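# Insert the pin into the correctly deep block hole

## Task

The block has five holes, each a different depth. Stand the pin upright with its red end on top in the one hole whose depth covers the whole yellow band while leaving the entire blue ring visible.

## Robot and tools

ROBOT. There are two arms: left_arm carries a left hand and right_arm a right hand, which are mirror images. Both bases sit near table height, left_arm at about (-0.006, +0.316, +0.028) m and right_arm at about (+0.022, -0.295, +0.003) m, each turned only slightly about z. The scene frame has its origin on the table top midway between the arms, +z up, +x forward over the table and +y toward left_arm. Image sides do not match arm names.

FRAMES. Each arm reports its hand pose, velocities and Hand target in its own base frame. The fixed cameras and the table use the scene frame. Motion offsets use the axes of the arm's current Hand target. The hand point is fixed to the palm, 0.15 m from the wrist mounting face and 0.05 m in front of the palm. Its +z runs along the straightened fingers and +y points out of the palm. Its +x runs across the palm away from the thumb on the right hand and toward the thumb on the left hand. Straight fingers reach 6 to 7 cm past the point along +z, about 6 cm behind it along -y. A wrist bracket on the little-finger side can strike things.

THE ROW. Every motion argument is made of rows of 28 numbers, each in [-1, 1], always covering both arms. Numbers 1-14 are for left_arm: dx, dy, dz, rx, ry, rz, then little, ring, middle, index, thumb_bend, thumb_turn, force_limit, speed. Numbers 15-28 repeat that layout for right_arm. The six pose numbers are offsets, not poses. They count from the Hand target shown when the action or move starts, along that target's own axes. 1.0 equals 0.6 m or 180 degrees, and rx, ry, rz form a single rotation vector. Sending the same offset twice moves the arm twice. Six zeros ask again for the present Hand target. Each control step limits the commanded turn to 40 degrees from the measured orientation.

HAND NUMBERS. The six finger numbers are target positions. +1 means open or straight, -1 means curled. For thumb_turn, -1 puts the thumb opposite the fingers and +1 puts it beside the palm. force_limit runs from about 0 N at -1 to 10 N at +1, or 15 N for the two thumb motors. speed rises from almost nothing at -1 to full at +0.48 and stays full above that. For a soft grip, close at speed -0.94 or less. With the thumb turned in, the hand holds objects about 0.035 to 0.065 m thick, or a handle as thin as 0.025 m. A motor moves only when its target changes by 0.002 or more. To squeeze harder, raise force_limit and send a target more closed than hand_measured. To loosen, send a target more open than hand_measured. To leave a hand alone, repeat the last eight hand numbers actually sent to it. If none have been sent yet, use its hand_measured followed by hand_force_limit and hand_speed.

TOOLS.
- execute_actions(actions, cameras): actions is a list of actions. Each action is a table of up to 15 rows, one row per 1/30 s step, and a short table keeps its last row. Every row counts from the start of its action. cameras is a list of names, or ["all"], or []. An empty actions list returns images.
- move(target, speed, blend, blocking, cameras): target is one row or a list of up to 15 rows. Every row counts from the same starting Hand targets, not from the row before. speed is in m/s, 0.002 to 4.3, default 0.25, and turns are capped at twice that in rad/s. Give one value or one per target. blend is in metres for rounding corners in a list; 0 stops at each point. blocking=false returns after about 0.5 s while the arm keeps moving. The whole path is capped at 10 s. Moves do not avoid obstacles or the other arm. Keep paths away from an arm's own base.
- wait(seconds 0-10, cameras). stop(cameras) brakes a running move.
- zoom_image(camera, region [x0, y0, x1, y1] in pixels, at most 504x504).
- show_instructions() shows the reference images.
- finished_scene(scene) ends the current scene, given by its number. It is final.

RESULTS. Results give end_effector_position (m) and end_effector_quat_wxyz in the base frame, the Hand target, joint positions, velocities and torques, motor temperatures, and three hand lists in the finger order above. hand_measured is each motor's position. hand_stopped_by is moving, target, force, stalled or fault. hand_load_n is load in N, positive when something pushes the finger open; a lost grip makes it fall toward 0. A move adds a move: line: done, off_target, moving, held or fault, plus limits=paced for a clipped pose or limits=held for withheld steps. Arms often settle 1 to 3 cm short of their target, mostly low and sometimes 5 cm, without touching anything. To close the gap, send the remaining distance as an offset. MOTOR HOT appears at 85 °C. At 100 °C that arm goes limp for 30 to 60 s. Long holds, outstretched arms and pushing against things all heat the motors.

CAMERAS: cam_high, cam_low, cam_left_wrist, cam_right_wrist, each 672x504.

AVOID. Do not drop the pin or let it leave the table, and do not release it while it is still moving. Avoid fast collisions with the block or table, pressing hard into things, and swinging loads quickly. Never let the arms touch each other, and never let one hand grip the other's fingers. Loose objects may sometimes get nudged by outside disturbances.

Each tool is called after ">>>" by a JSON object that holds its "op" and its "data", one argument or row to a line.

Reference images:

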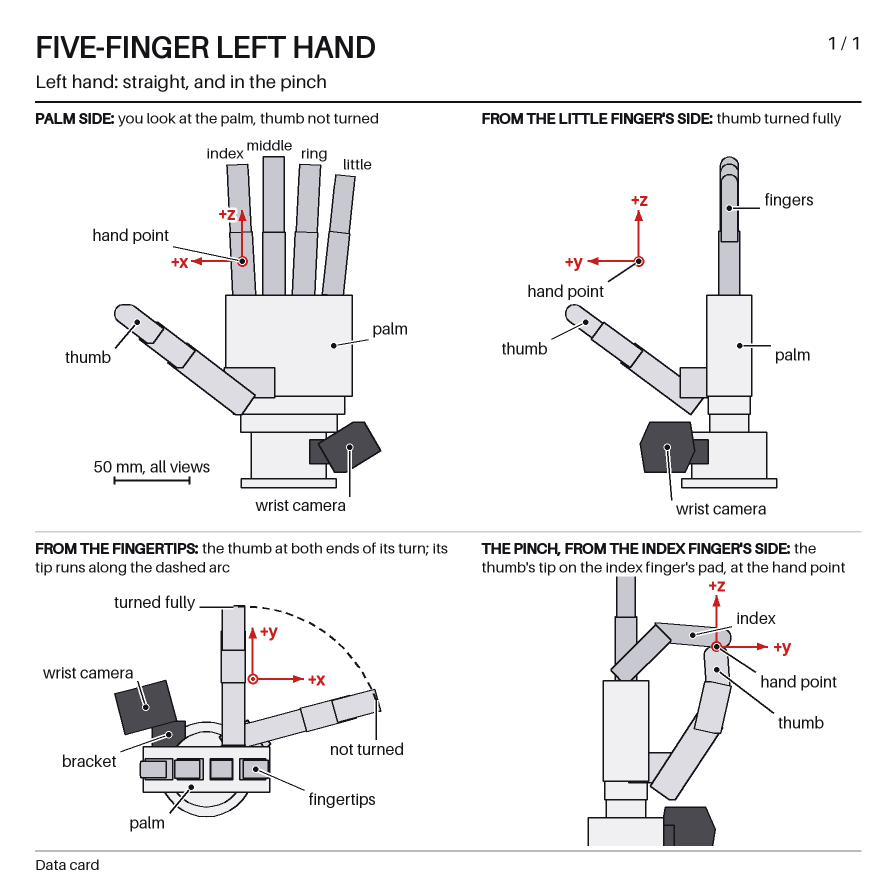

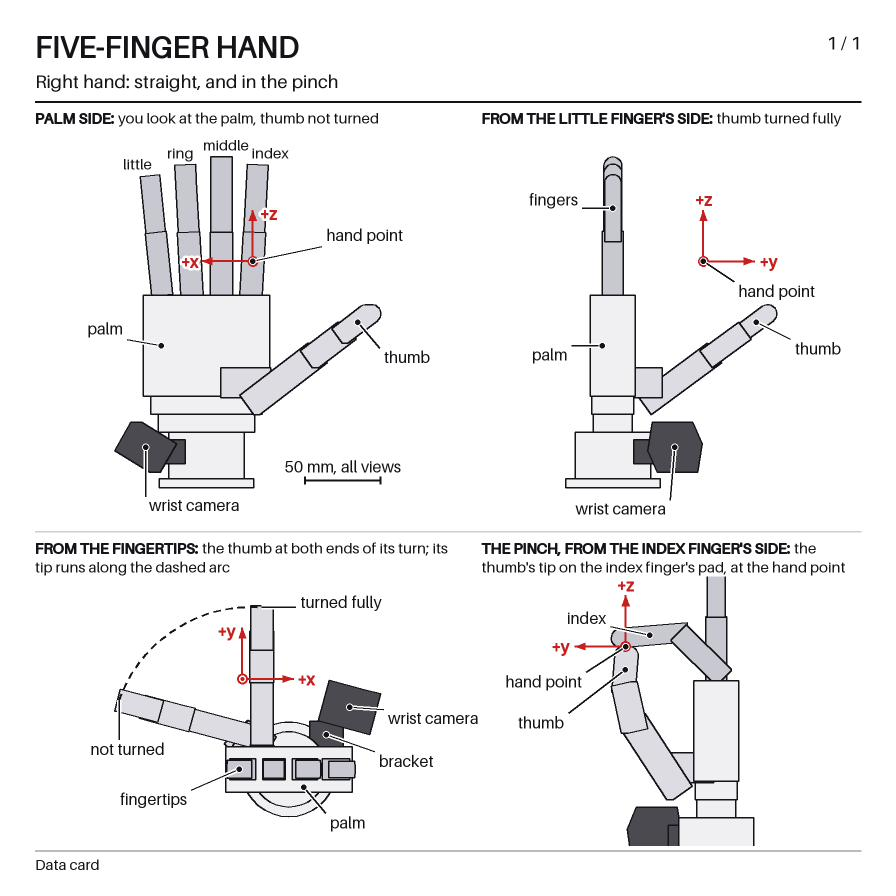

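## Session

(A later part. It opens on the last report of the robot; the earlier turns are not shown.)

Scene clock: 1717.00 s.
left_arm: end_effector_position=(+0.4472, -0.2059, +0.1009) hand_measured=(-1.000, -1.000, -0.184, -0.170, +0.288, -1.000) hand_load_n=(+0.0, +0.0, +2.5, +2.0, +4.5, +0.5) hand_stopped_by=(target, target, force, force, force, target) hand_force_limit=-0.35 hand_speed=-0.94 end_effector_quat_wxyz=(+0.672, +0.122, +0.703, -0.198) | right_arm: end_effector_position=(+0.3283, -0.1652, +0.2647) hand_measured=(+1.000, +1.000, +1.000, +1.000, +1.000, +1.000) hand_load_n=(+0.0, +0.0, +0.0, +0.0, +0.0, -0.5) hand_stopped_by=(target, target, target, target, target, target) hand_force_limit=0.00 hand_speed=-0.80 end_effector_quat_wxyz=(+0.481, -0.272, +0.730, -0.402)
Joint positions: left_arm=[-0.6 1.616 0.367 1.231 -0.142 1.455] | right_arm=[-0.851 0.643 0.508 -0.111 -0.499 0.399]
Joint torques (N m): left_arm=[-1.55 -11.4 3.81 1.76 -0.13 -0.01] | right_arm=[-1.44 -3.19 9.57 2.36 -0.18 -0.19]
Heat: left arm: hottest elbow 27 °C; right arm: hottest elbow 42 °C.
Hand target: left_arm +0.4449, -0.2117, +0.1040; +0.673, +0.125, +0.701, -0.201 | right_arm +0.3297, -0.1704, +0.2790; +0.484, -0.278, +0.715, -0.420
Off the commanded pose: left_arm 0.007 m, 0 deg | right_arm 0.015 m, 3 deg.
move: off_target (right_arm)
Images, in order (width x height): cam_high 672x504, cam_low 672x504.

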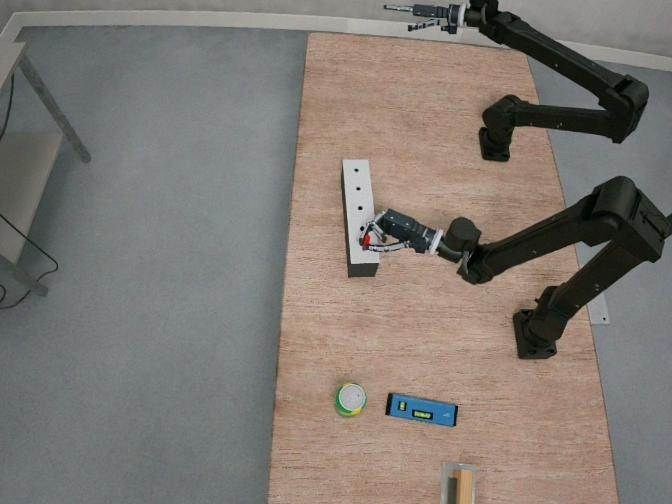

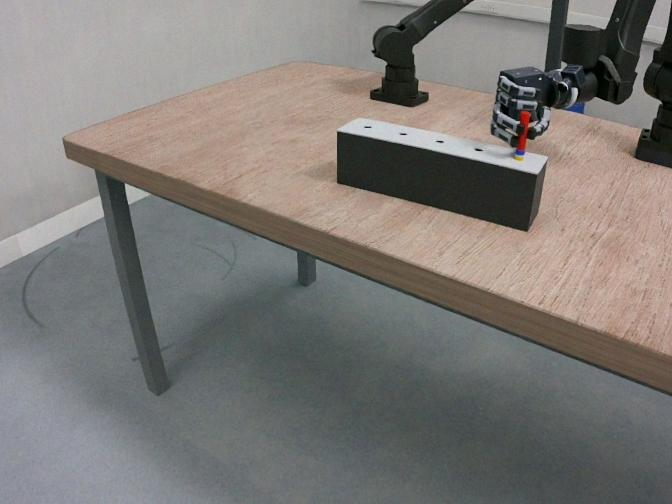

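>>> {"op": "move", "data": {
  "target": [0,0,0,0,0,0,-1,-1,-0.52,-0.52,-0.02,-1,-0.05,-0.94,0,0,0,0,0,0,1,1,1,1,1,1,0,-0.8],
  "speed": 0.03
}}

>>> {"op": "move", "data": {
  "target": [-0.02,0.003,0.012,0,-0.009,0,-1,-1,-0.52,-0.52,-0.02,-1,-0.05,-0.94,0,0,0,0,0,0,1,1,1,1,1,1,0,-0.8],
  "speed": 0.02
}}

>>> {"op": "move", "data": {
  "target": [-0.02,0.0,0.003,0,-0.006,0,-1,-1,-0.52,-0.52,-0.02,-1,-0.05,-0.94,0,0,0,0,0,0,1,1,1,1,1,1,0,-0.8],
  "speed": 0.02,
  "cameras": ["cam_high","cam_low"]
}}

>>> {"op": "zoom_image", "data": {
  "camera": "cam_high",
  "region": [340, 215, 385, 260]
}}

>>> {"op": "zoom_image", "data": {
  "camera": "cam_low",
  "region": [485, 80, 545, 170]
}}

Scene clock: 1728.23 s.
left_arm: end_effector_position=(+0.4472, -0.2059, +0.1009) hand_measured=(-1.000, -1.000, -0.194, -0.180, +0.284, -1.000) hand_load_n=(+0.0, +0.0, +5.0, +4.5, +7.5, +0.5) hand_stopped_by=(target, target, force, force, force, target) hand_force_limit=-0.05 hand_speed=-0.94 end_effector_quat_wxyz=(+0.672, +0.122, +0.703, -0.198) | right_arm: end_effector_position=(+0.3283, -0.1652, +0.2647) hand_measured=(+1.000, +1.000, +1.000, +1.000, +1.000, +1.000) hand_load_n=(+0.0, -0.5, +0.0, +0.0, +0.0, +0.0) hand_stopped_by=(target, target, target, target, target, target) hand_force_limit=0.00 hand_speed=-0.80 end_effector_quat_wxyz=(+0.481, -0.272, +0.730, -0.402)
Joint positions: left_arm=[-0.6 1.616 0.367 1.231 -0.142 1.455] | right_arm=[-0.851 0.643 0.508 -0.111 -0.499 0.399]
Joint torques (N m): left_arm=[-1.49 -11.46 3.85 1.77 -0.13 -0.01] | right_arm=[-0.97 -3.37 9.68 2.44 -0.21 -0.2]
Heat: left arm: hottest elbow 27 °C; right arm: hottest elbow 42 °C.
Hand target: left_arm +0.4449, -0.2117, +0.1040; +0.673, +0.125, +0.701, -0.201 | right_arm +0.3297, -0.1704, +0.2790; +0.484, -0.278, +0.715, -0.420
Off the commanded pose: left_arm 0.007 m, 0 deg | right_arm 0.015 m, 3 deg.
move: off_target (right_arm)

Scene clock: 1729.47 s.
left_arm: end_effector_position=(+0.4472, -0.2059, +0.1009) hand_measured=(-1.000, -1.000, -0.194, -0.180, +0.284, -1.000) hand_load_n=(+0.0, +0.0, +4.5, +4.5, +7.5, +0.5) hand_stopped_by=(target, target, force, force, force, target) hand_force_limit=-0.05 hand_speed=-0.94 end_effector_quat_wxyz=(+0.672, +0.122, +0.703, -0.198) | right_arm: end_effector_position=(+0.3283, -0.1652, +0.2647) hand_measured=(+1.000, +1.000, +1.000, +1.000, +1.000, +1.000) hand_load_n=(+0.0, +0.0, +0.0, +0.0, +0.0, +0.0) hand_stopped_by=(target, target, target, target, target, target) hand_force_limit=0.00 hand_speed=-0.80 end_effector_quat_wxyz=(+0.481, -0.272, +0.730, -0.402)
Joint positions: left_arm=[-0.6 1.616 0.367 1.231 -0.142 1.455] | right_arm=[-0.851 0.643 0.508 -0.111 -0.499 0.399]
Joint torques (N m): left_arm=[-0.67 -12.34 5.15 1.87 0.17 0.04] | right_arm=[-1.38 -3.31 9.61 2.52 -0.18 -0.25]
Heat: left arm: hottest elbow 27 °C; right arm: hottest elbow 42 °C.
Hand target: left_arm +0.4529, -0.2122, +0.1156; +0.683, +0.122, +0.692, -0.202 | right_arm +0.3297, -0.1704, +0.2790; +0.484, -0.278, +0.715, -0.420
Off the commanded pose: left_arm 0.017 m, 2 deg | right_arm 0.015 m, 3 deg.
move: off_target (left_arm, right_arm)

Scene clock: 1730.63 s.
left_arm: end_effector_position=(+0.4475, -0.2066, +0.1019) hand_measured=(-1.000, -1.000, -0.194, -0.180, +0.284, -1.000) hand_load_n=(+0.0, +0.0, +4.0, +5.0, +7.5, +1.0) hand_stopped_by=(target, target, force, force, force, target) hand_force_limit=-0.05 hand_speed=-0.94 end_effector_quat_wxyz=(+0.669, +0.123, +0.706, -0.198) | right_arm: end_effector_position=(+0.3283, -0.1652, +0.2647) hand_measured=(+1.000, +1.000, +1.000, +1.000, +1.000, +1.000) hand_load_n=(+0.0, +0.0, +0.0, +0.0, +0.0, -0.5) hand_stopped_by=(target, target, target, target, target, target) hand_force_limit=0.00 hand_speed=-0.80 end_effector_quat_wxyz=(+0.481, -0.272, +0.730, -0.402)
Joint positions: left_arm=[-0.6 1.601 0.37 1.203 -0.141 1.452] | right_arm=[-0.851 0.643 0.508 -0.111 -0.499 0.399]
Joint torques (N m): left_arm=[-0.38 -13.45 5.49 2.39 0.18 0.1] | right_arm=[-0.91 -3.08 9.63 2.45 -0.21 -0.2]
Heat: left arm: hottest elbow 27 °C; right arm: hottest elbow 42 °C.
Hand target: left_arm +0.4550, -0.2117, +0.1275; +0.689, +0.120, +0.685, -0.204 | right_arm +0.3297, -0.1704, +0.2790; +0.484, -0.278, +0.715, -0.420
Off the commanded pose: left_arm 0.027 m, 3 deg | right_arm 0.015 m, 3 deg.
move: off_target (left_arm, right_arm)
Images, in order (width x height): cam_high 672x504, cam_low 672x504.

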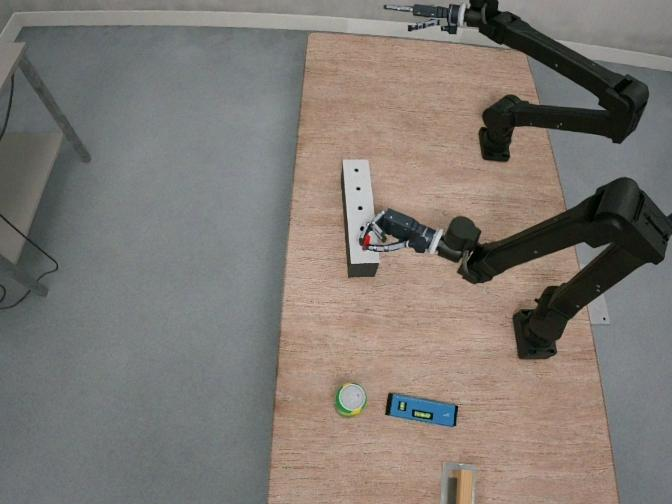

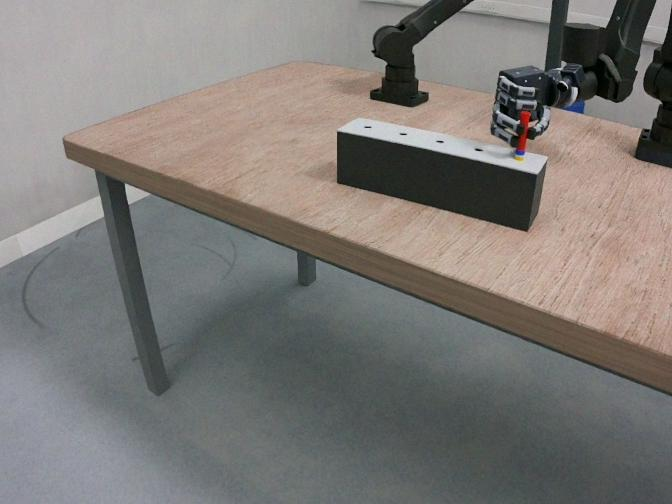

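Scaled by 11.200 from the camera's 672x504 image, which has a finer 960x720 frame.

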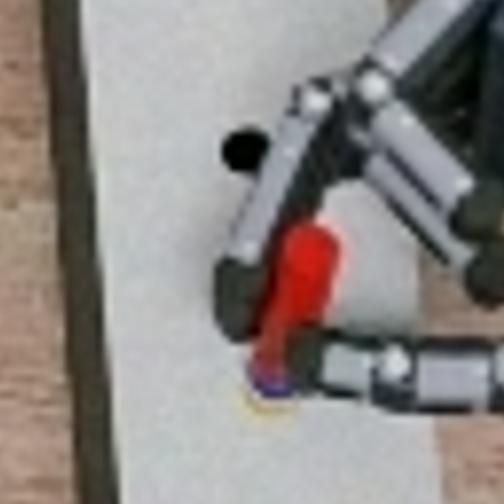

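Scaled by 5.600 from the camera's 672x504 image, which has a finer 960x720 frame.

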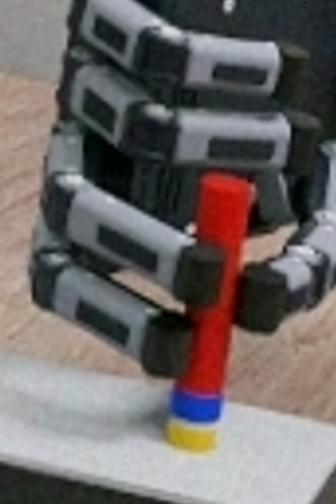

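>>> {"op": "move", "data": {
  "target": [-0.017,0.0,0.003,0,-0.006,0,-1,-1,-0.52,-0.52,-0.02,-1,-0.05,-0.94,0,0,0,0,0,0,1,1,1,1,1,1,0,-0.8],
  "speed": 0.02,
  "cameras": ["cam_high","cam_low"]
}}

>>> {"op": "zoom_image", "data": {
  "camera": "cam_high",
  "region": [340, 215, 385, 260]
}}

>>> {"op": "zoom_image", "data": {
  "camera": "cam_low",
  "region": [485, 80, 545, 170]
}}

Scene clock: 1735.10 s.
left_arm: end_effector_position=(+0.4480, -0.2055, +0.1083) hand_measured=(-1.000, -1.000, -0.194, -0.180, +0.284, -1.000) hand_load_n=(+0.0, +0.0, +1.5, +4.0, +3.5, +1.5) hand_stopped_by=(target, target, force, force, force, target) hand_force_limit=-0.05 hand_speed=-0.94 end_effector_quat_wxyz=(+0.671, +0.118, +0.704, -0.201) | right_arm: end_effector_position=(+0.3283, -0.1652, +0.2647) hand_measured=(+1.000, +1.000, +1.000, +1.000, +1.000, +1.000) hand_load_n=(+0.0, +0.0, +0.0, +0.0, +0.0, -0.5) hand_stopped_by=(target, target, target, target, target, target) hand_force_limit=0.00 hand_speed=-0.80 end_effector_quat_wxyz=(+0.481, -0.272, +0.730, -0.402)
Joint positions: left_arm=[-0.597 1.579 0.37 1.191 -0.141 1.444] | right_arm=[-0.851 0.643 0.508 -0.111 -0.499 0.399]
Joint torques (N m): left_arm=[-0.38 -13.33 5.87 2.67 0.11 0.19] | right_arm=[-1.03 -3.66 9.52 2.5 -0.21 -0.23]
Heat: left arm: hottest elbow 27 °C; right arm: hottest elbow 42 °C.
Hand target: left_arm +0.4568, -0.2113, +0.1377; +0.695, +0.118, +0.679, -0.205 | right_arm +0.3297, -0.1704, +0.2790; +0.484, -0.278, +0.715, -0.420
Off the commanded pose: left_arm 0.031 m, 4 deg | right_arm 0.015 m, 3 deg.
move: off_target (left_arm, right_arm)
Images, in order (width x height): cam_high 672x504, cam_low 672x504.

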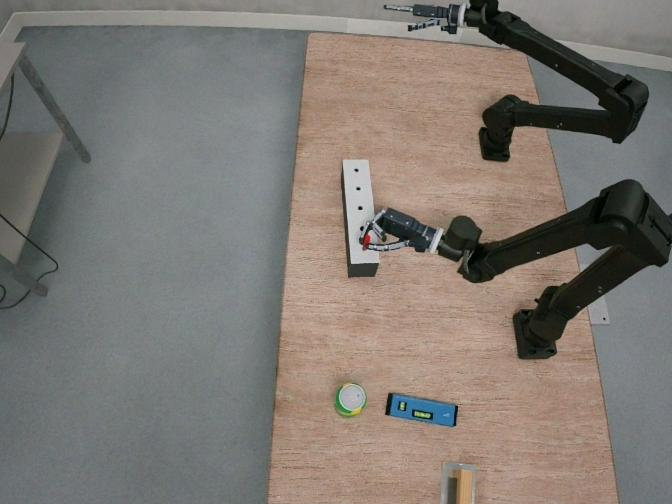

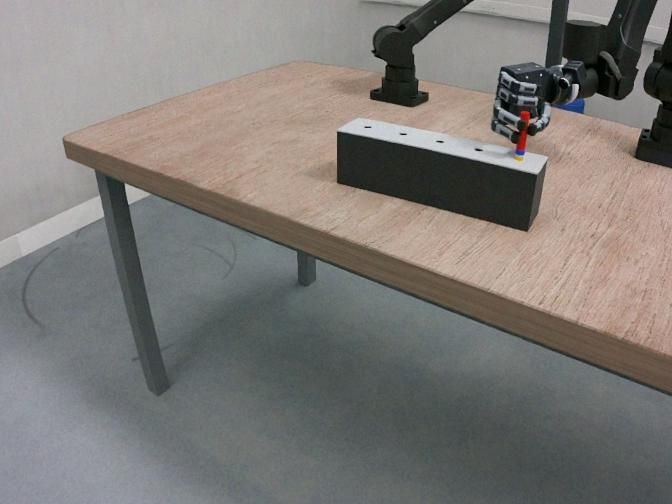

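Scaled by 11.200 from the camera's 672x504 image, which has a finer 960x720 frame.

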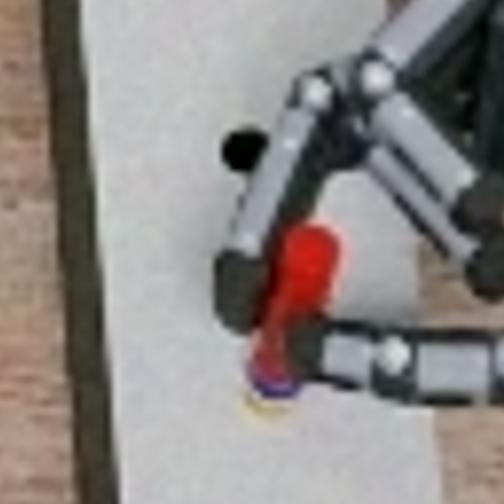

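Scaled by 5.600 from the camera's 672x504 image, which has a finer 960x720 frame.

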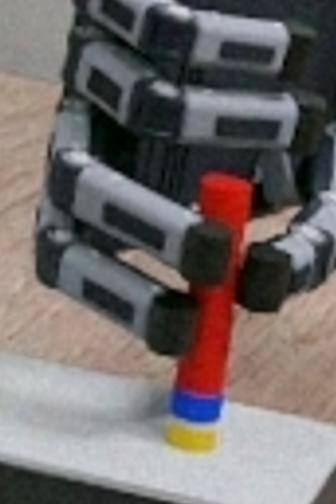

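>>> {"op": "move", "data": {
  "target": [0.01,0.0,0.02,0,0,0,-1,-1,-0.52,-0.52,-0.02,-1,-0.05,-0.94,0,0,0,0,0,0,1,1,1,1,1,1,0,-0.8],
  "speed": 0.02,
  "cameras": ["cam_high","cam_low"]
}}

>>> {"op": "zoom_image", "data": {
  "camera": "cam_high",
  "region": [340, 215, 385, 260]
}}

Scene clock: 1745.57 s.
left_arm: end_effector_position=(+0.4545, -0.2067, +0.1144) hand_measured=(-1.000, -1.000, -0.194, -0.180, +0.282, -1.000) hand_load_n=(+0.0, +0.0, +0.0, +0.0, +2.0, +0.5) hand_stopped_by=(target, target, force, force, force, target) hand_force_limit=-0.05 hand_speed=-0.94 end_effector_quat_wxyz=(+0.678, +0.117, +0.698, -0.197) | right_arm: end_effector_position=(+0.3283, -0.1652, +0.2647) hand_measured=(+1.000, +1.000, +1.000, +1.000, +1.000, +1.000) hand_load_n=(+0.0, +0.0, +0.0, +0.0, +0.0, +0.0) hand_stopped_by=(target, target, target, target, target, target) hand_force_limit=0.00 hand_speed=-0.80 end_effector_quat_wxyz=(+0.481, -0.272, +0.730, -0.402)
Joint positions: left_arm=[-0.594 1.582 0.387 1.192 -0.145 1.453] | right_arm=[-0.851 0.643 0.508 -0.111 -0.499 0.399]
Joint torques (N m): left_arm=[-0.38 -9.88 7.15 3.06 0.26 0.1] | right_arm=[-1.26 -3.25 9.65 2.59 -0.19 -0.23]
Heat: left arm: hottest elbow 28 °C; right arm: hottest elbow 42 °C.
Hand target: left_arm +0.4675, -0.2174, +0.1324; +0.695, +0.118, +0.679, -0.205 | right_arm +0.3297, -0.1704, +0.2790; +0.484, -0.278, +0.715, -0.420
Off the commanded pose: left_arm 0.025 m, 3 deg | right_arm 0.015 m, 3 deg.
move: off_target (left_arm, right_arm)
Images, in order (width x height): cam_high 672x504, cam_low 672x504.

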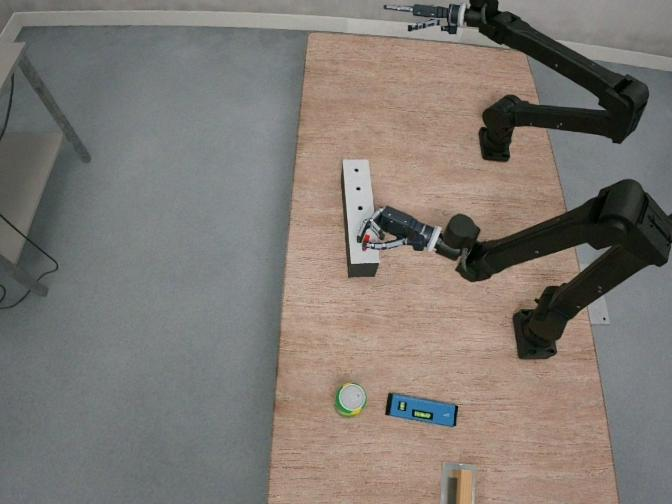

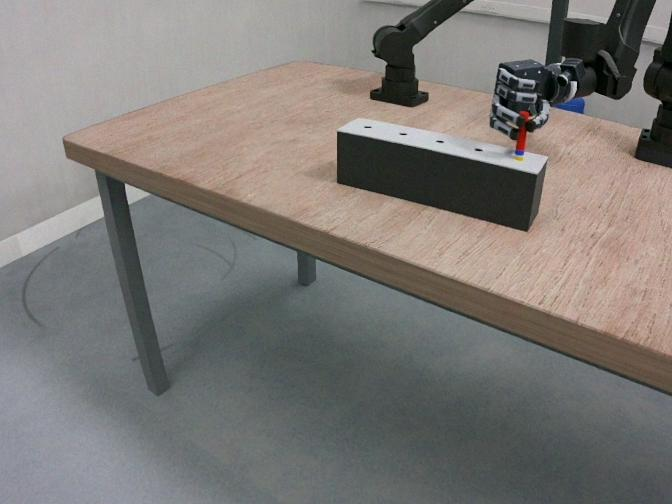

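Scaled by 11.200 from the camera's 672x504 image, which has a finer 960x720 frame.

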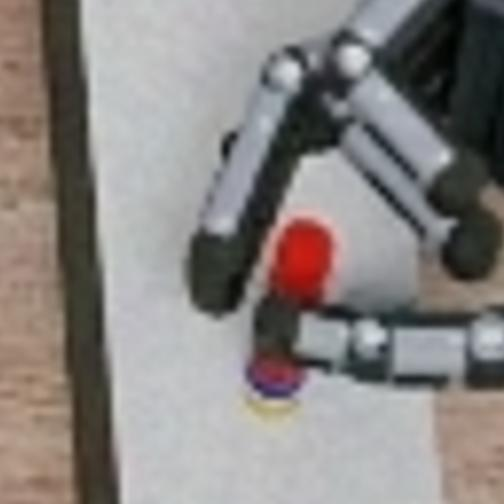

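>>> {"op": "execute_actions", "data": {
  "actions": [],
  "cameras": ["cam_high","cam_low"]
}}

>>> {"op": "zoom_image", "data": {
  "camera": "cam_high",
  "region": [340, 215, 385, 260]
}}

>>> {"op": "zoom_image", "data": {
  "camera": "cam_low",
  "region": [485, 80, 545, 170]
}}

Scene clock: 1764.33 s.
left_arm: end_effector_position=(+0.4545, -0.2067, +0.1144) hand_measured=(-1.000, -1.000, -0.194, -0.180, +0.282, -1.000) hand_load_n=(+0.0, +0.0, +0.0, +0.0, +2.0, +0.5) hand_stopped_by=(target, target, force, force, force, target) hand_force_limit=-0.05 hand_speed=-0.94 end_effector_quat_wxyz=(+0.678, +0.117, +0.698, -0.197) | right_arm: end_effector_position=(+0.3283, -0.1652, +0.2647) hand_measured=(+1.000, +1.000, +1.000, +1.000, +1.000, +1.000) hand_load_n=(+0.0, +0.0, +0.0, +0.0, +0.0, -0.5) hand_stopped_by=(target, target, target, target, target, target) hand_force_limit=0.00 hand_speed=-0.80 end_effector_quat_wxyz=(+0.481, -0.272, +0.730, -0.402)
Joint positions: left_arm=[-0.594 1.582 0.387 1.192 -0.145 1.453] | right_arm=[-0.851 0.643 0.508 -0.111 -0.499 0.399]
Joint velocities: within noise
Joint torques (N m): left_arm=[-0.38 -9.88 7.15 3.08 0.27 0.1] | right_arm=[-1.08 -3.19 9.62 2.37 -0.21 -0.21]
Motor temperatures (°C): left_arm=[22 24 28 22 21 24] | right_arm=[23 22 42 24 24 24]
Heat: left arm: hottest elbow 28 °C; right arm: hottest elbow 42 °C.
Hand target: left_arm +0.4675, -0.2174, +0.1324; +0.695, +0.118, +0.679, -0.205 | right_arm +0.3297, -0.1704, +0.2790; +0.484, -0.278, +0.715, -0.420
Off the commanded pose: left_arm 0.025 m, 3 deg | right_arm 0.015 m, 3 deg.
Images, in order (width x height): cam_high 672x504, cam_low 672x504.

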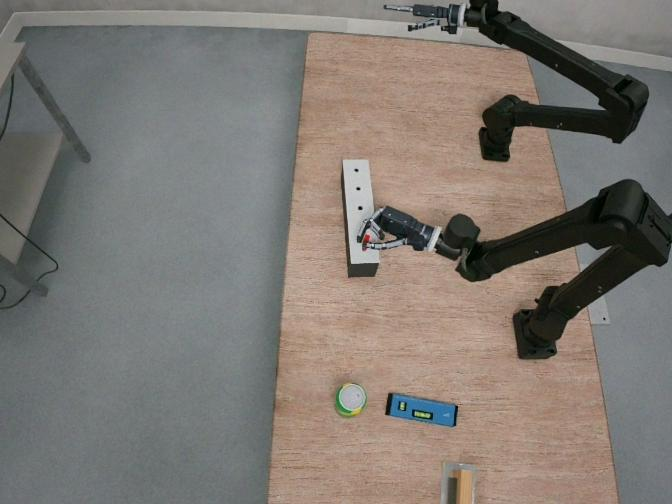

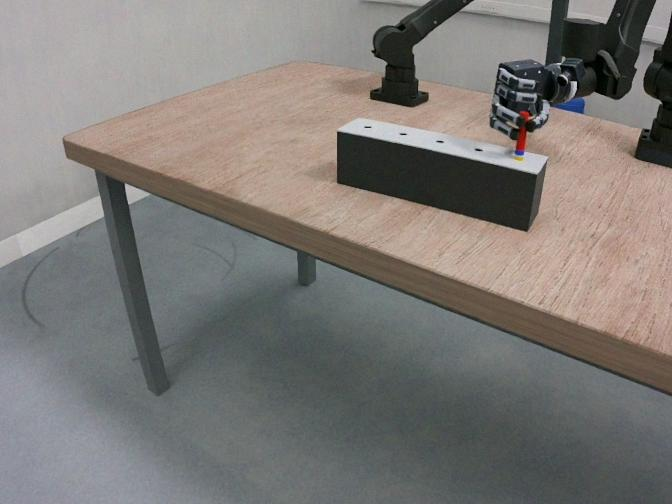

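Scaled by 11.200 from the camera's 672x504 image, which has a finer 960x720 frame.

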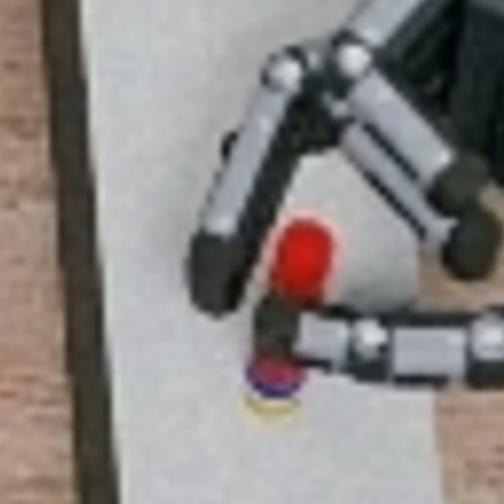

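Scaled by 5.600 from the camera's 672x504 image, which has a finer 960x720 frame.

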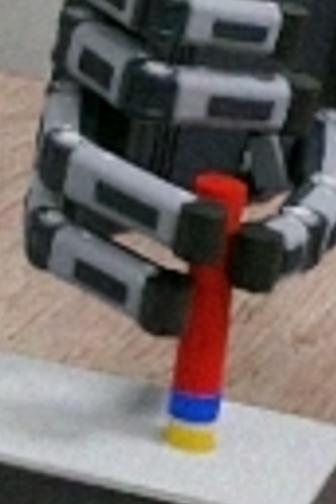

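>>> {"op": "move", "data": {
  "target": [
    [0,0,0,0,0,0,-1,-1,0.05,0.05,0.40,-1,-0.5,-0.6,0,0,0,0,0,0,1,1,1,1,1,1,0,-0.8],
    [0.0642,-0.0011,-0.0418,0,0.021,0,-1,-1,0.05,0.05,0.40,-1,-0.5,-0.6,0,0,0,0,0,0,1,1,1,1,1,1,0,-0.8]
  ],
  "speed": 0.06,
  "cameras": ["cam_high","cam_low"]
}}

>>> {"op": "zoom_image", "data": {
  "camera": "cam_high",
  "region": [340, 215, 385, 260]
}}

>>> {"op": "zoom_image", "data": {
  "camera": "cam_low",
  "region": [485, 80, 545, 170]
}}

Scene clock: 1786.60 s.
left_arm: end_effector_position=(+0.4467, -0.2056, +0.0924) hand_measured=(-1.000, -1.000, +0.050, +0.050, +0.400, -1.000) hand_load_n=(+0.0, +0.0, +0.0, +0.0, +0.0, +0.0) hand_stopped_by=(target, target, target, target, target, target) hand_force_limit=-0.50 hand_speed=-0.60 end_effector_quat_wxyz=(+0.670, +0.123, +0.706, -0.197) | right_arm: end_effector_position=(+0.3283, -0.1652, +0.2647) hand_measured=(+1.000, +1.000, +1.000, +1.000, +1.000, +1.000) hand_load_n=(+0.0, +0.0, +0.0, +0.0, +0.0, +0.0) hand_stopped_by=(target, target, target, target, target, target) hand_force_limit=0.00 hand_speed=-0.80 end_effector_quat_wxyz=(+0.481, -0.272, +0.730, -0.402)
Joint positions: left_arm=[-0.6 1.647 0.366 1.255 -0.142 1.453] | right_arm=[-0.851 0.643 0.508 -0.111 -0.499 0.399]
Joint torques (N m): left_arm=[-1.55 -9.88 3.48 2.88 -0.13 0.01] | right_arm=[-1.32 -2.84 9.61 2.41 -0.2 -0.24]
Heat: left arm: hottest elbow 29 °C; right arm: hottest elbow 43 °C.
Hand target: left_arm +0.4446, -0.2117, +0.0930; +0.673, +0.125, +0.701, -0.201 | right_arm +0.3297, -0.1704, +0.2790; +0.484, -0.278, +0.715, -0.420
Off the commanded pose: left_arm 0.006 m, 1 deg | right_arm 0.015 m, 3 deg.
move: off_target (right_arm)
Images, in order (width x height): cam_high 672x504, cam_low 672x504.

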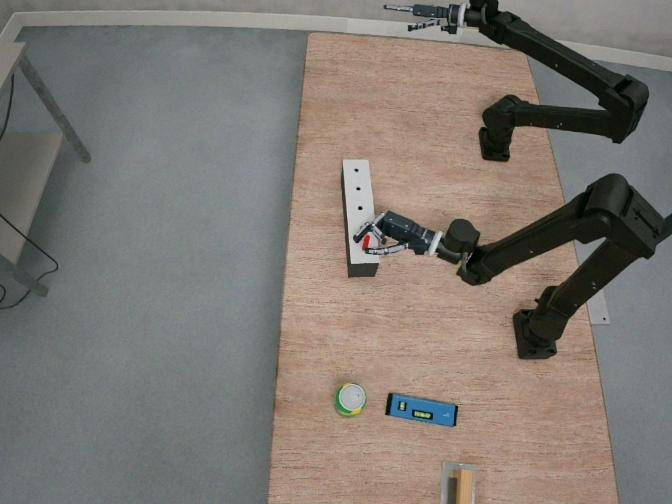

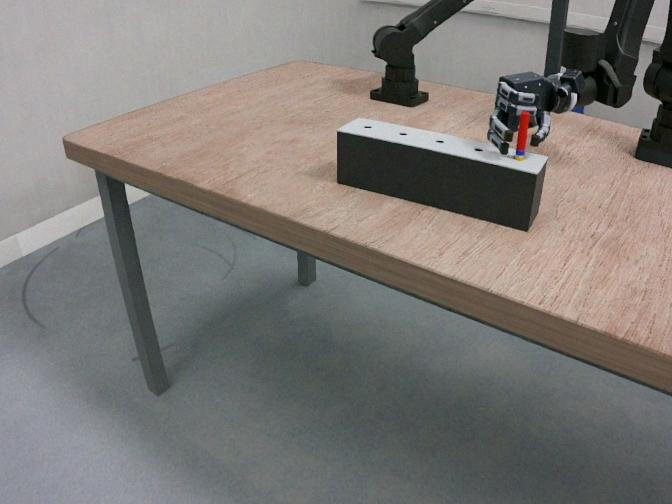

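Scaled by 11.200 from the camera's 672x504 image, which has a finer 960x720 frame.

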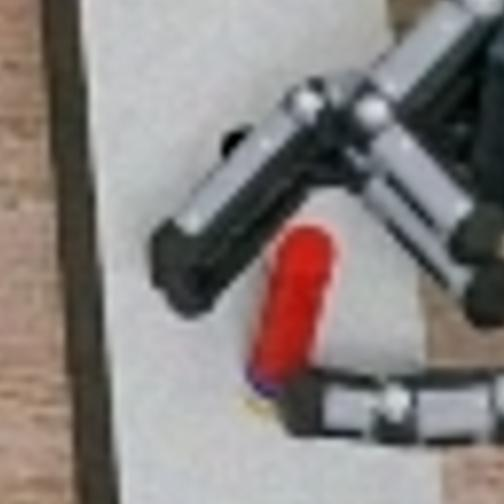

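Scaled by 5.600 from the camera's 672x504 image, which has a finer 960x720 frame.

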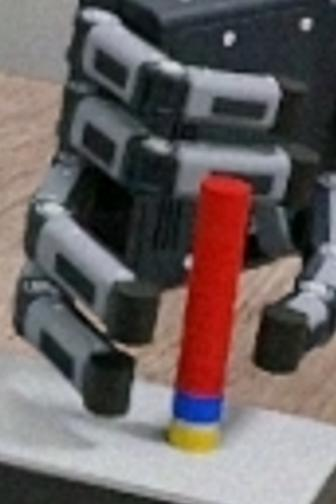

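>>> {"op": "move", "data": {
  "target": [-0.0107,0.0037,0.0129,0,0,0,-1,-1,0.05,0.05,0.40,-1,-0.5,-0.6,0,0,0,0,0,0,1,1,1,1,1,1,0,-0.8],
  "speed": 0.06,
  "cameras": ["cam_high","cam_low"]
}}

>>> {"op": "zoom_image", "data": {
  "camera": "cam_high",
  "region": [340, 215, 385, 260]
}}

Scene clock: 1797.30 s.
left_arm: end_effector_position=(+0.4464, -0.2055, +0.0904) hand_measured=(-1.000, -1.000, +0.050, +0.050, +0.400, -1.000) hand_load_n=(+0.0, +0.0, +0.0, +0.0, +0.0, +0.5) hand_stopped_by=(target, target, target, target, target, target) hand_force_limit=-0.50 hand_speed=-0.60 end_effector_quat_wxyz=(+0.667, +0.123, +0.708, -0.196) | right_arm: end_effector_position=(+0.3283, -0.1652, +0.2647) hand_measured=(+1.000, +1.000, +1.000, +1.000, +1.000, +1.000) hand_load_n=(+0.0, +0.0, -0.5, +0.0, +0.0, +0.0) hand_stopped_by=(target, target, target, target, target, target) hand_force_limit=0.00 hand_speed=-0.80 end_effector_quat_wxyz=(+0.481, -0.272, +0.730, -0.402)
Joint positions: left_arm=[-0.6 1.647 0.366 1.248 -0.142 1.453] | right_arm=[-0.851 0.643 0.508 -0.111 -0.499 0.399]
Joint torques (N m): left_arm=[-0.5 -11.4 5.14 1.7 0.19 0.01] | right_arm=[-1.08 -3.37 9.66 2.51 -0.19 -0.2]
Heat: left arm: hottest elbow 28 °C; right arm: hottest elbow 43 °C.
Hand target: left_arm +0.4529, -0.2126, +0.0990; +0.673, +0.125, +0.701, -0.201 | right_arm +0.3297, -0.1704, +0.2790; +0.484, -0.278, +0.715, -0.420
Off the commanded pose: left_arm 0.013 m, 1 deg | right_arm 0.015 m, 3 deg.
move: off_target (left_arm, right_arm)
Images, in order (width x height): cam_high 672x504, cam_low 672x504.

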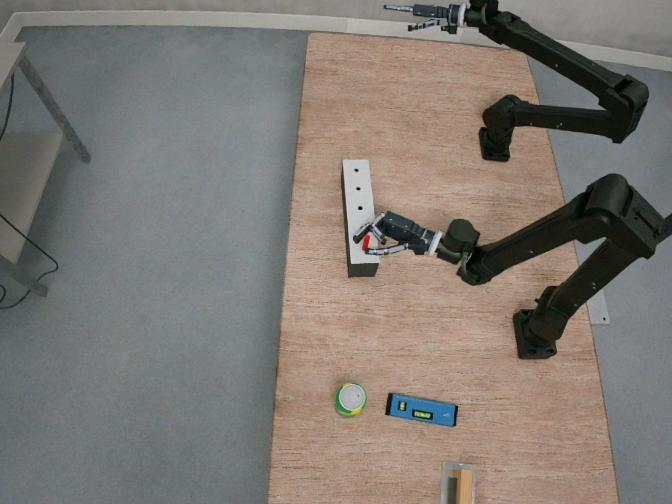

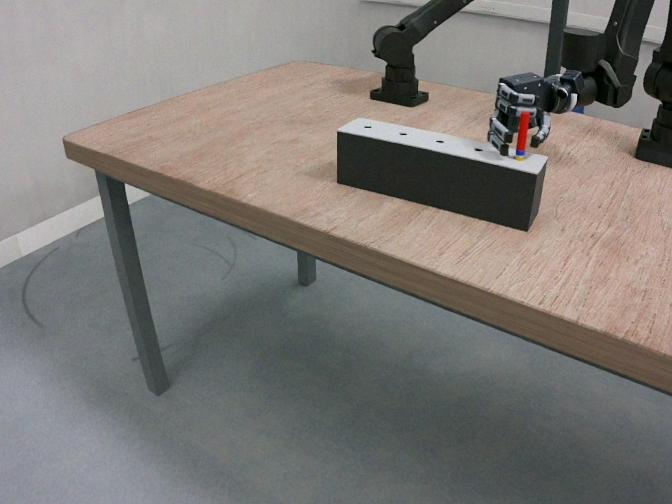

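Scaled by 11.200 from the camera's 672x504 image, which has a finer 960x720 frame.

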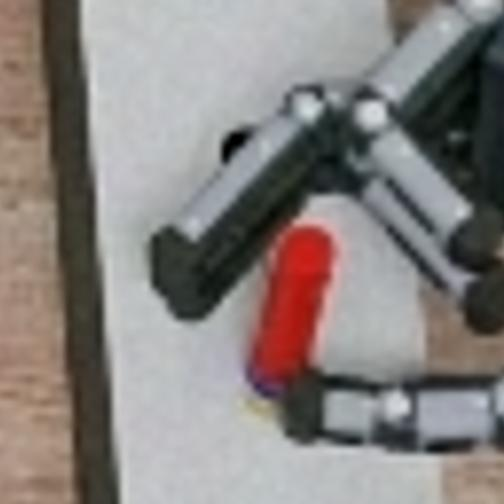

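>>> {"op": "move", "data": {
  "target": [-0.0084,-0.0006,0.0066,0,0,0,-1,-1,0.05,0.05,0.40,-1,-0.5,-0.6,0,0,0,0,0,0,1,1,1,1,1,1,0,-0.8],
  "speed": 0.06,
  "cameras": ["cam_high","cam_low"]
}}

>>> {"op": "zoom_image", "data": {
  "camera": "cam_high",
  "region": [340, 215, 385, 260]
}}

>>> {"op": "zoom_image", "data": {
  "camera": "cam_low",
  "region": [485, 80, 545, 170]
}}

Scene clock: 1801.70 s.
left_arm: end_effector_position=(+0.4482, -0.2080, +0.0925) hand_measured=(-1.000, -1.000, +0.050, +0.050, +0.400, -1.000) hand_load_n=(+0.0, +0.0, +0.0, +0.0, +0.0, +0.0) hand_stopped_by=(target, target, target, target, target, target) hand_force_limit=-0.50 hand_speed=-0.60 end_effector_quat_wxyz=(+0.664, +0.126, +0.710, -0.197) | right_arm: end_effector_position=(+0.3283, -0.1652, +0.2647) hand_measured=(+1.000, +1.000, +1.000, +1.000, +1.000, +1.000) hand_load_n=(+0.0, +0.0, +0.0, +0.0, +0.0, +0.0) hand_stopped_by=(target, target, target, target, target, target) hand_force_limit=0.00 hand_speed=-0.80 end_effector_quat_wxyz=(+0.481, -0.272, +0.730, -0.402)
Joint positions: left_arm=[-0.6 1.633 0.373 1.22 -0.136 1.453] | right_arm=[-0.851 0.643 0.508 -0.111 -0.499 0.399]
Joint torques (N m): left_arm=[-0.32 -11.75 5.61 1.72 0.19 0.01] | right_arm=[-0.91 -3.66 9.7 2.39 -0.2 -0.21]
Heat: left arm: hottest elbow 28 °C; right arm: hottest elbow 43 °C.
Hand target: left_arm +0.4566, -0.2142, +0.1040; +0.673, +0.125, +0.701, -0.201 | right_arm +0.3297, -0.1704, +0.2790; +0.484, -0.278, +0.715, -0.420
Off the commanded pose: left_arm 0.015 m, 1 deg | right_arm 0.015 m, 3 deg.
move: off_target (left_arm, right_arm)
Images, in order (width x height): cam_high 672x504, cam_low 672x504.

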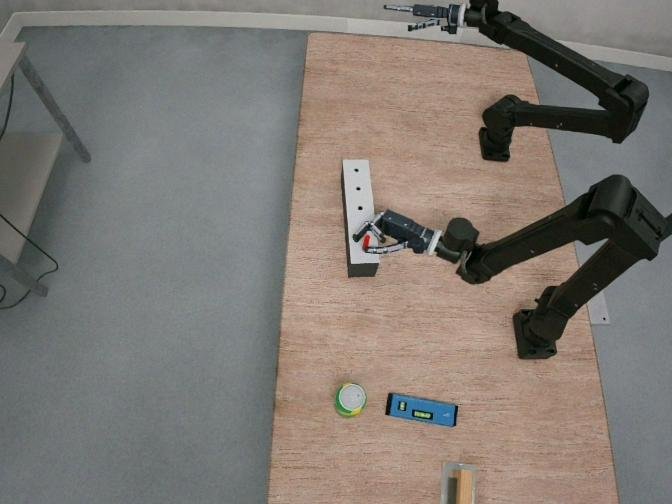

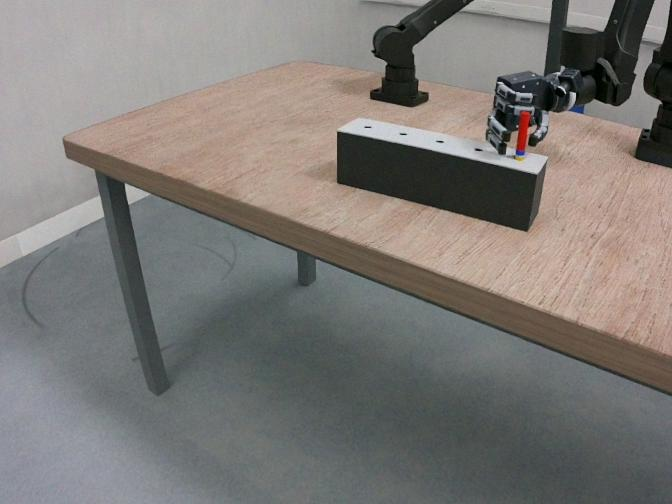

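Scaled by 11.200 from the camera's 672x504 image, which has a finer 960x720 frame.

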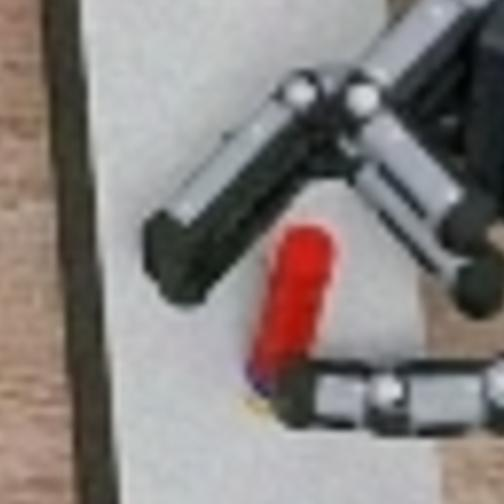

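Scaled by 5.600 from the camera's 672x504 image, which has a finer 960x720 frame.

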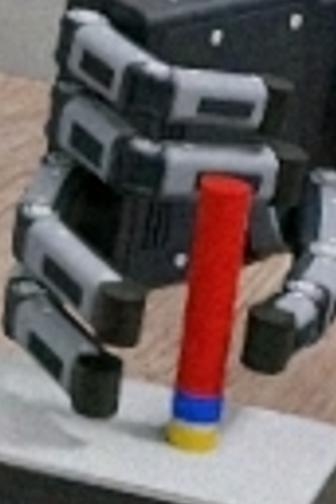

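>>> {"op": "move", "data": {
  "target": [-0.0026,0.0082,0.0012,0,0,0,-1,-1,0.05,0.05,0.40,-1,-0.5,-0.6,0,0,0,0,0,0,1,1,1,1,1,1,0,-0.8],
  "speed": 0.06,
  "cameras": ["cam_high","cam_low"]
}}

>>> {"op": "zoom_image", "data": {
  "camera": "cam_high",
  "region": [340, 215, 385, 260]
}}

>>> {"op": "zoom_image", "data": {
  "camera": "cam_low",
  "region": [485, 80, 545, 170]
}}

Scene clock: 1810.57 s.
left_arm: end_effector_position=(+0.4474, -0.2113, +0.0927) hand_measured=(-1.000, -1.000, +0.050, +0.050, +0.400, -1.000) hand_load_n=(+0.5, +0.0, +0.0, +0.0, +0.0, +0.5) hand_stopped_by=(target, target, target, target, target, target) hand_force_limit=-0.50 hand_speed=-0.60 end_effector_quat_wxyz=(+0.662, +0.132, +0.709, -0.203) | right_arm: end_effector_position=(+0.3283, -0.1652, +0.2647) hand_measured=(+1.000, +1.000, +1.000, +1.000, +1.000, +1.000) hand_load_n=(+0.0, +0.0, +0.0, +0.0, +0.0, +0.0) hand_stopped_by=(target, target, target, target, target, target) hand_force_limit=0.00 hand_speed=-0.80 end_effector_quat_wxyz=(+0.481, -0.272, +0.730, -0.402)
Joint positions: left_arm=[-0.6 1.63 0.373 1.215 -0.119 1.453] | right_arm=[-0.851 0.643 0.508 -0.111 -0.499 0.399]
Joint torques (N m): left_arm=[0.32 -11.81 5.68 1.72 0.19 0.01] | right_arm=[-1.08 -3.78 9.66 2.47 -0.18 -0.19]
Heat: left arm: hottest elbow 28 °C; right arm: hottest elbow 43 °C.
Hand target: left_arm +0.4595, -0.2100, +0.1049; +0.673, +0.125, +0.701, -0.201 | right_arm +0.3297, -0.1704, +0.2790; +0.484, -0.278, +0.715, -0.420
Off the commanded pose: left_arm 0.017 m, 2 deg | right_arm 0.015 m, 3 deg.
move: off_target (left_arm, right_arm)
Images, in order (width x height): cam_high 672x504, cam_low 672x504.

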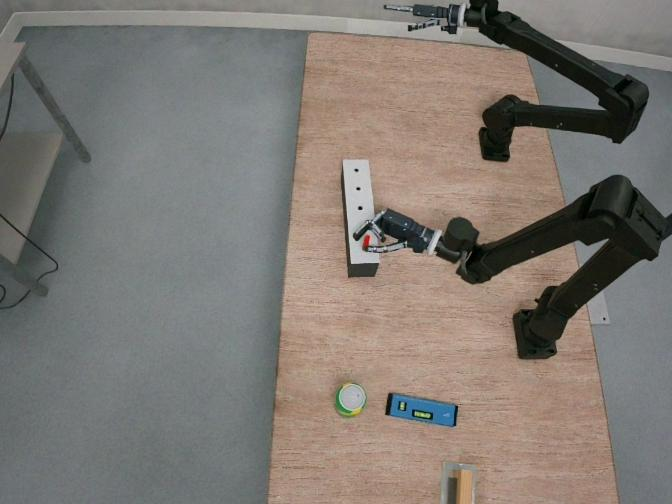

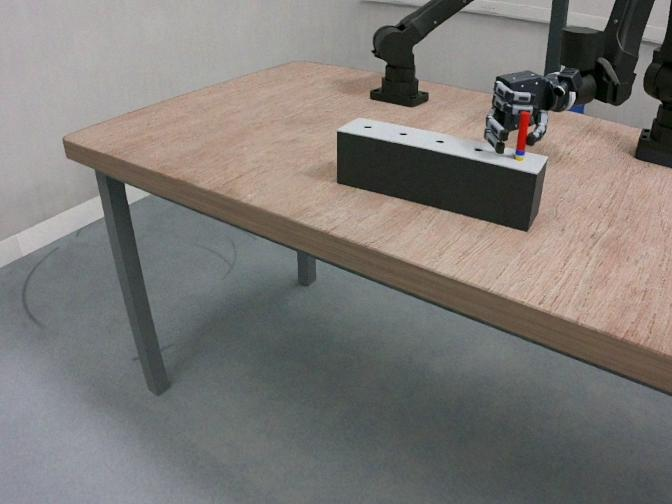

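Scaled by 11.200 from the camera's 672x504 image, which has a finer 960x720 frame.

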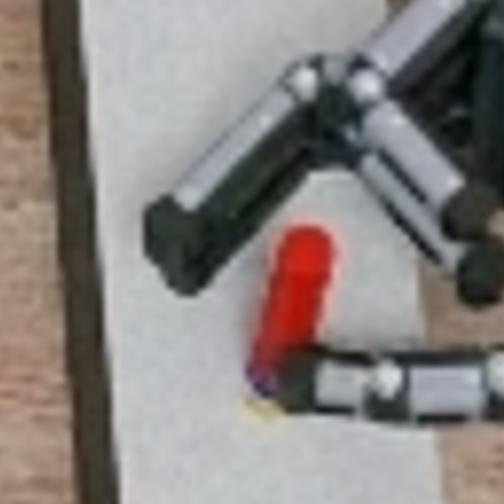

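Scaled by 5.600 from the camera's 672x504 image, which has a finer 960x720 frame.

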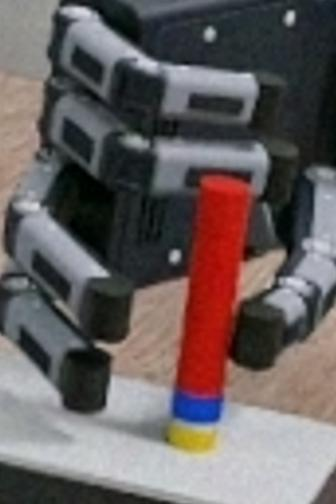

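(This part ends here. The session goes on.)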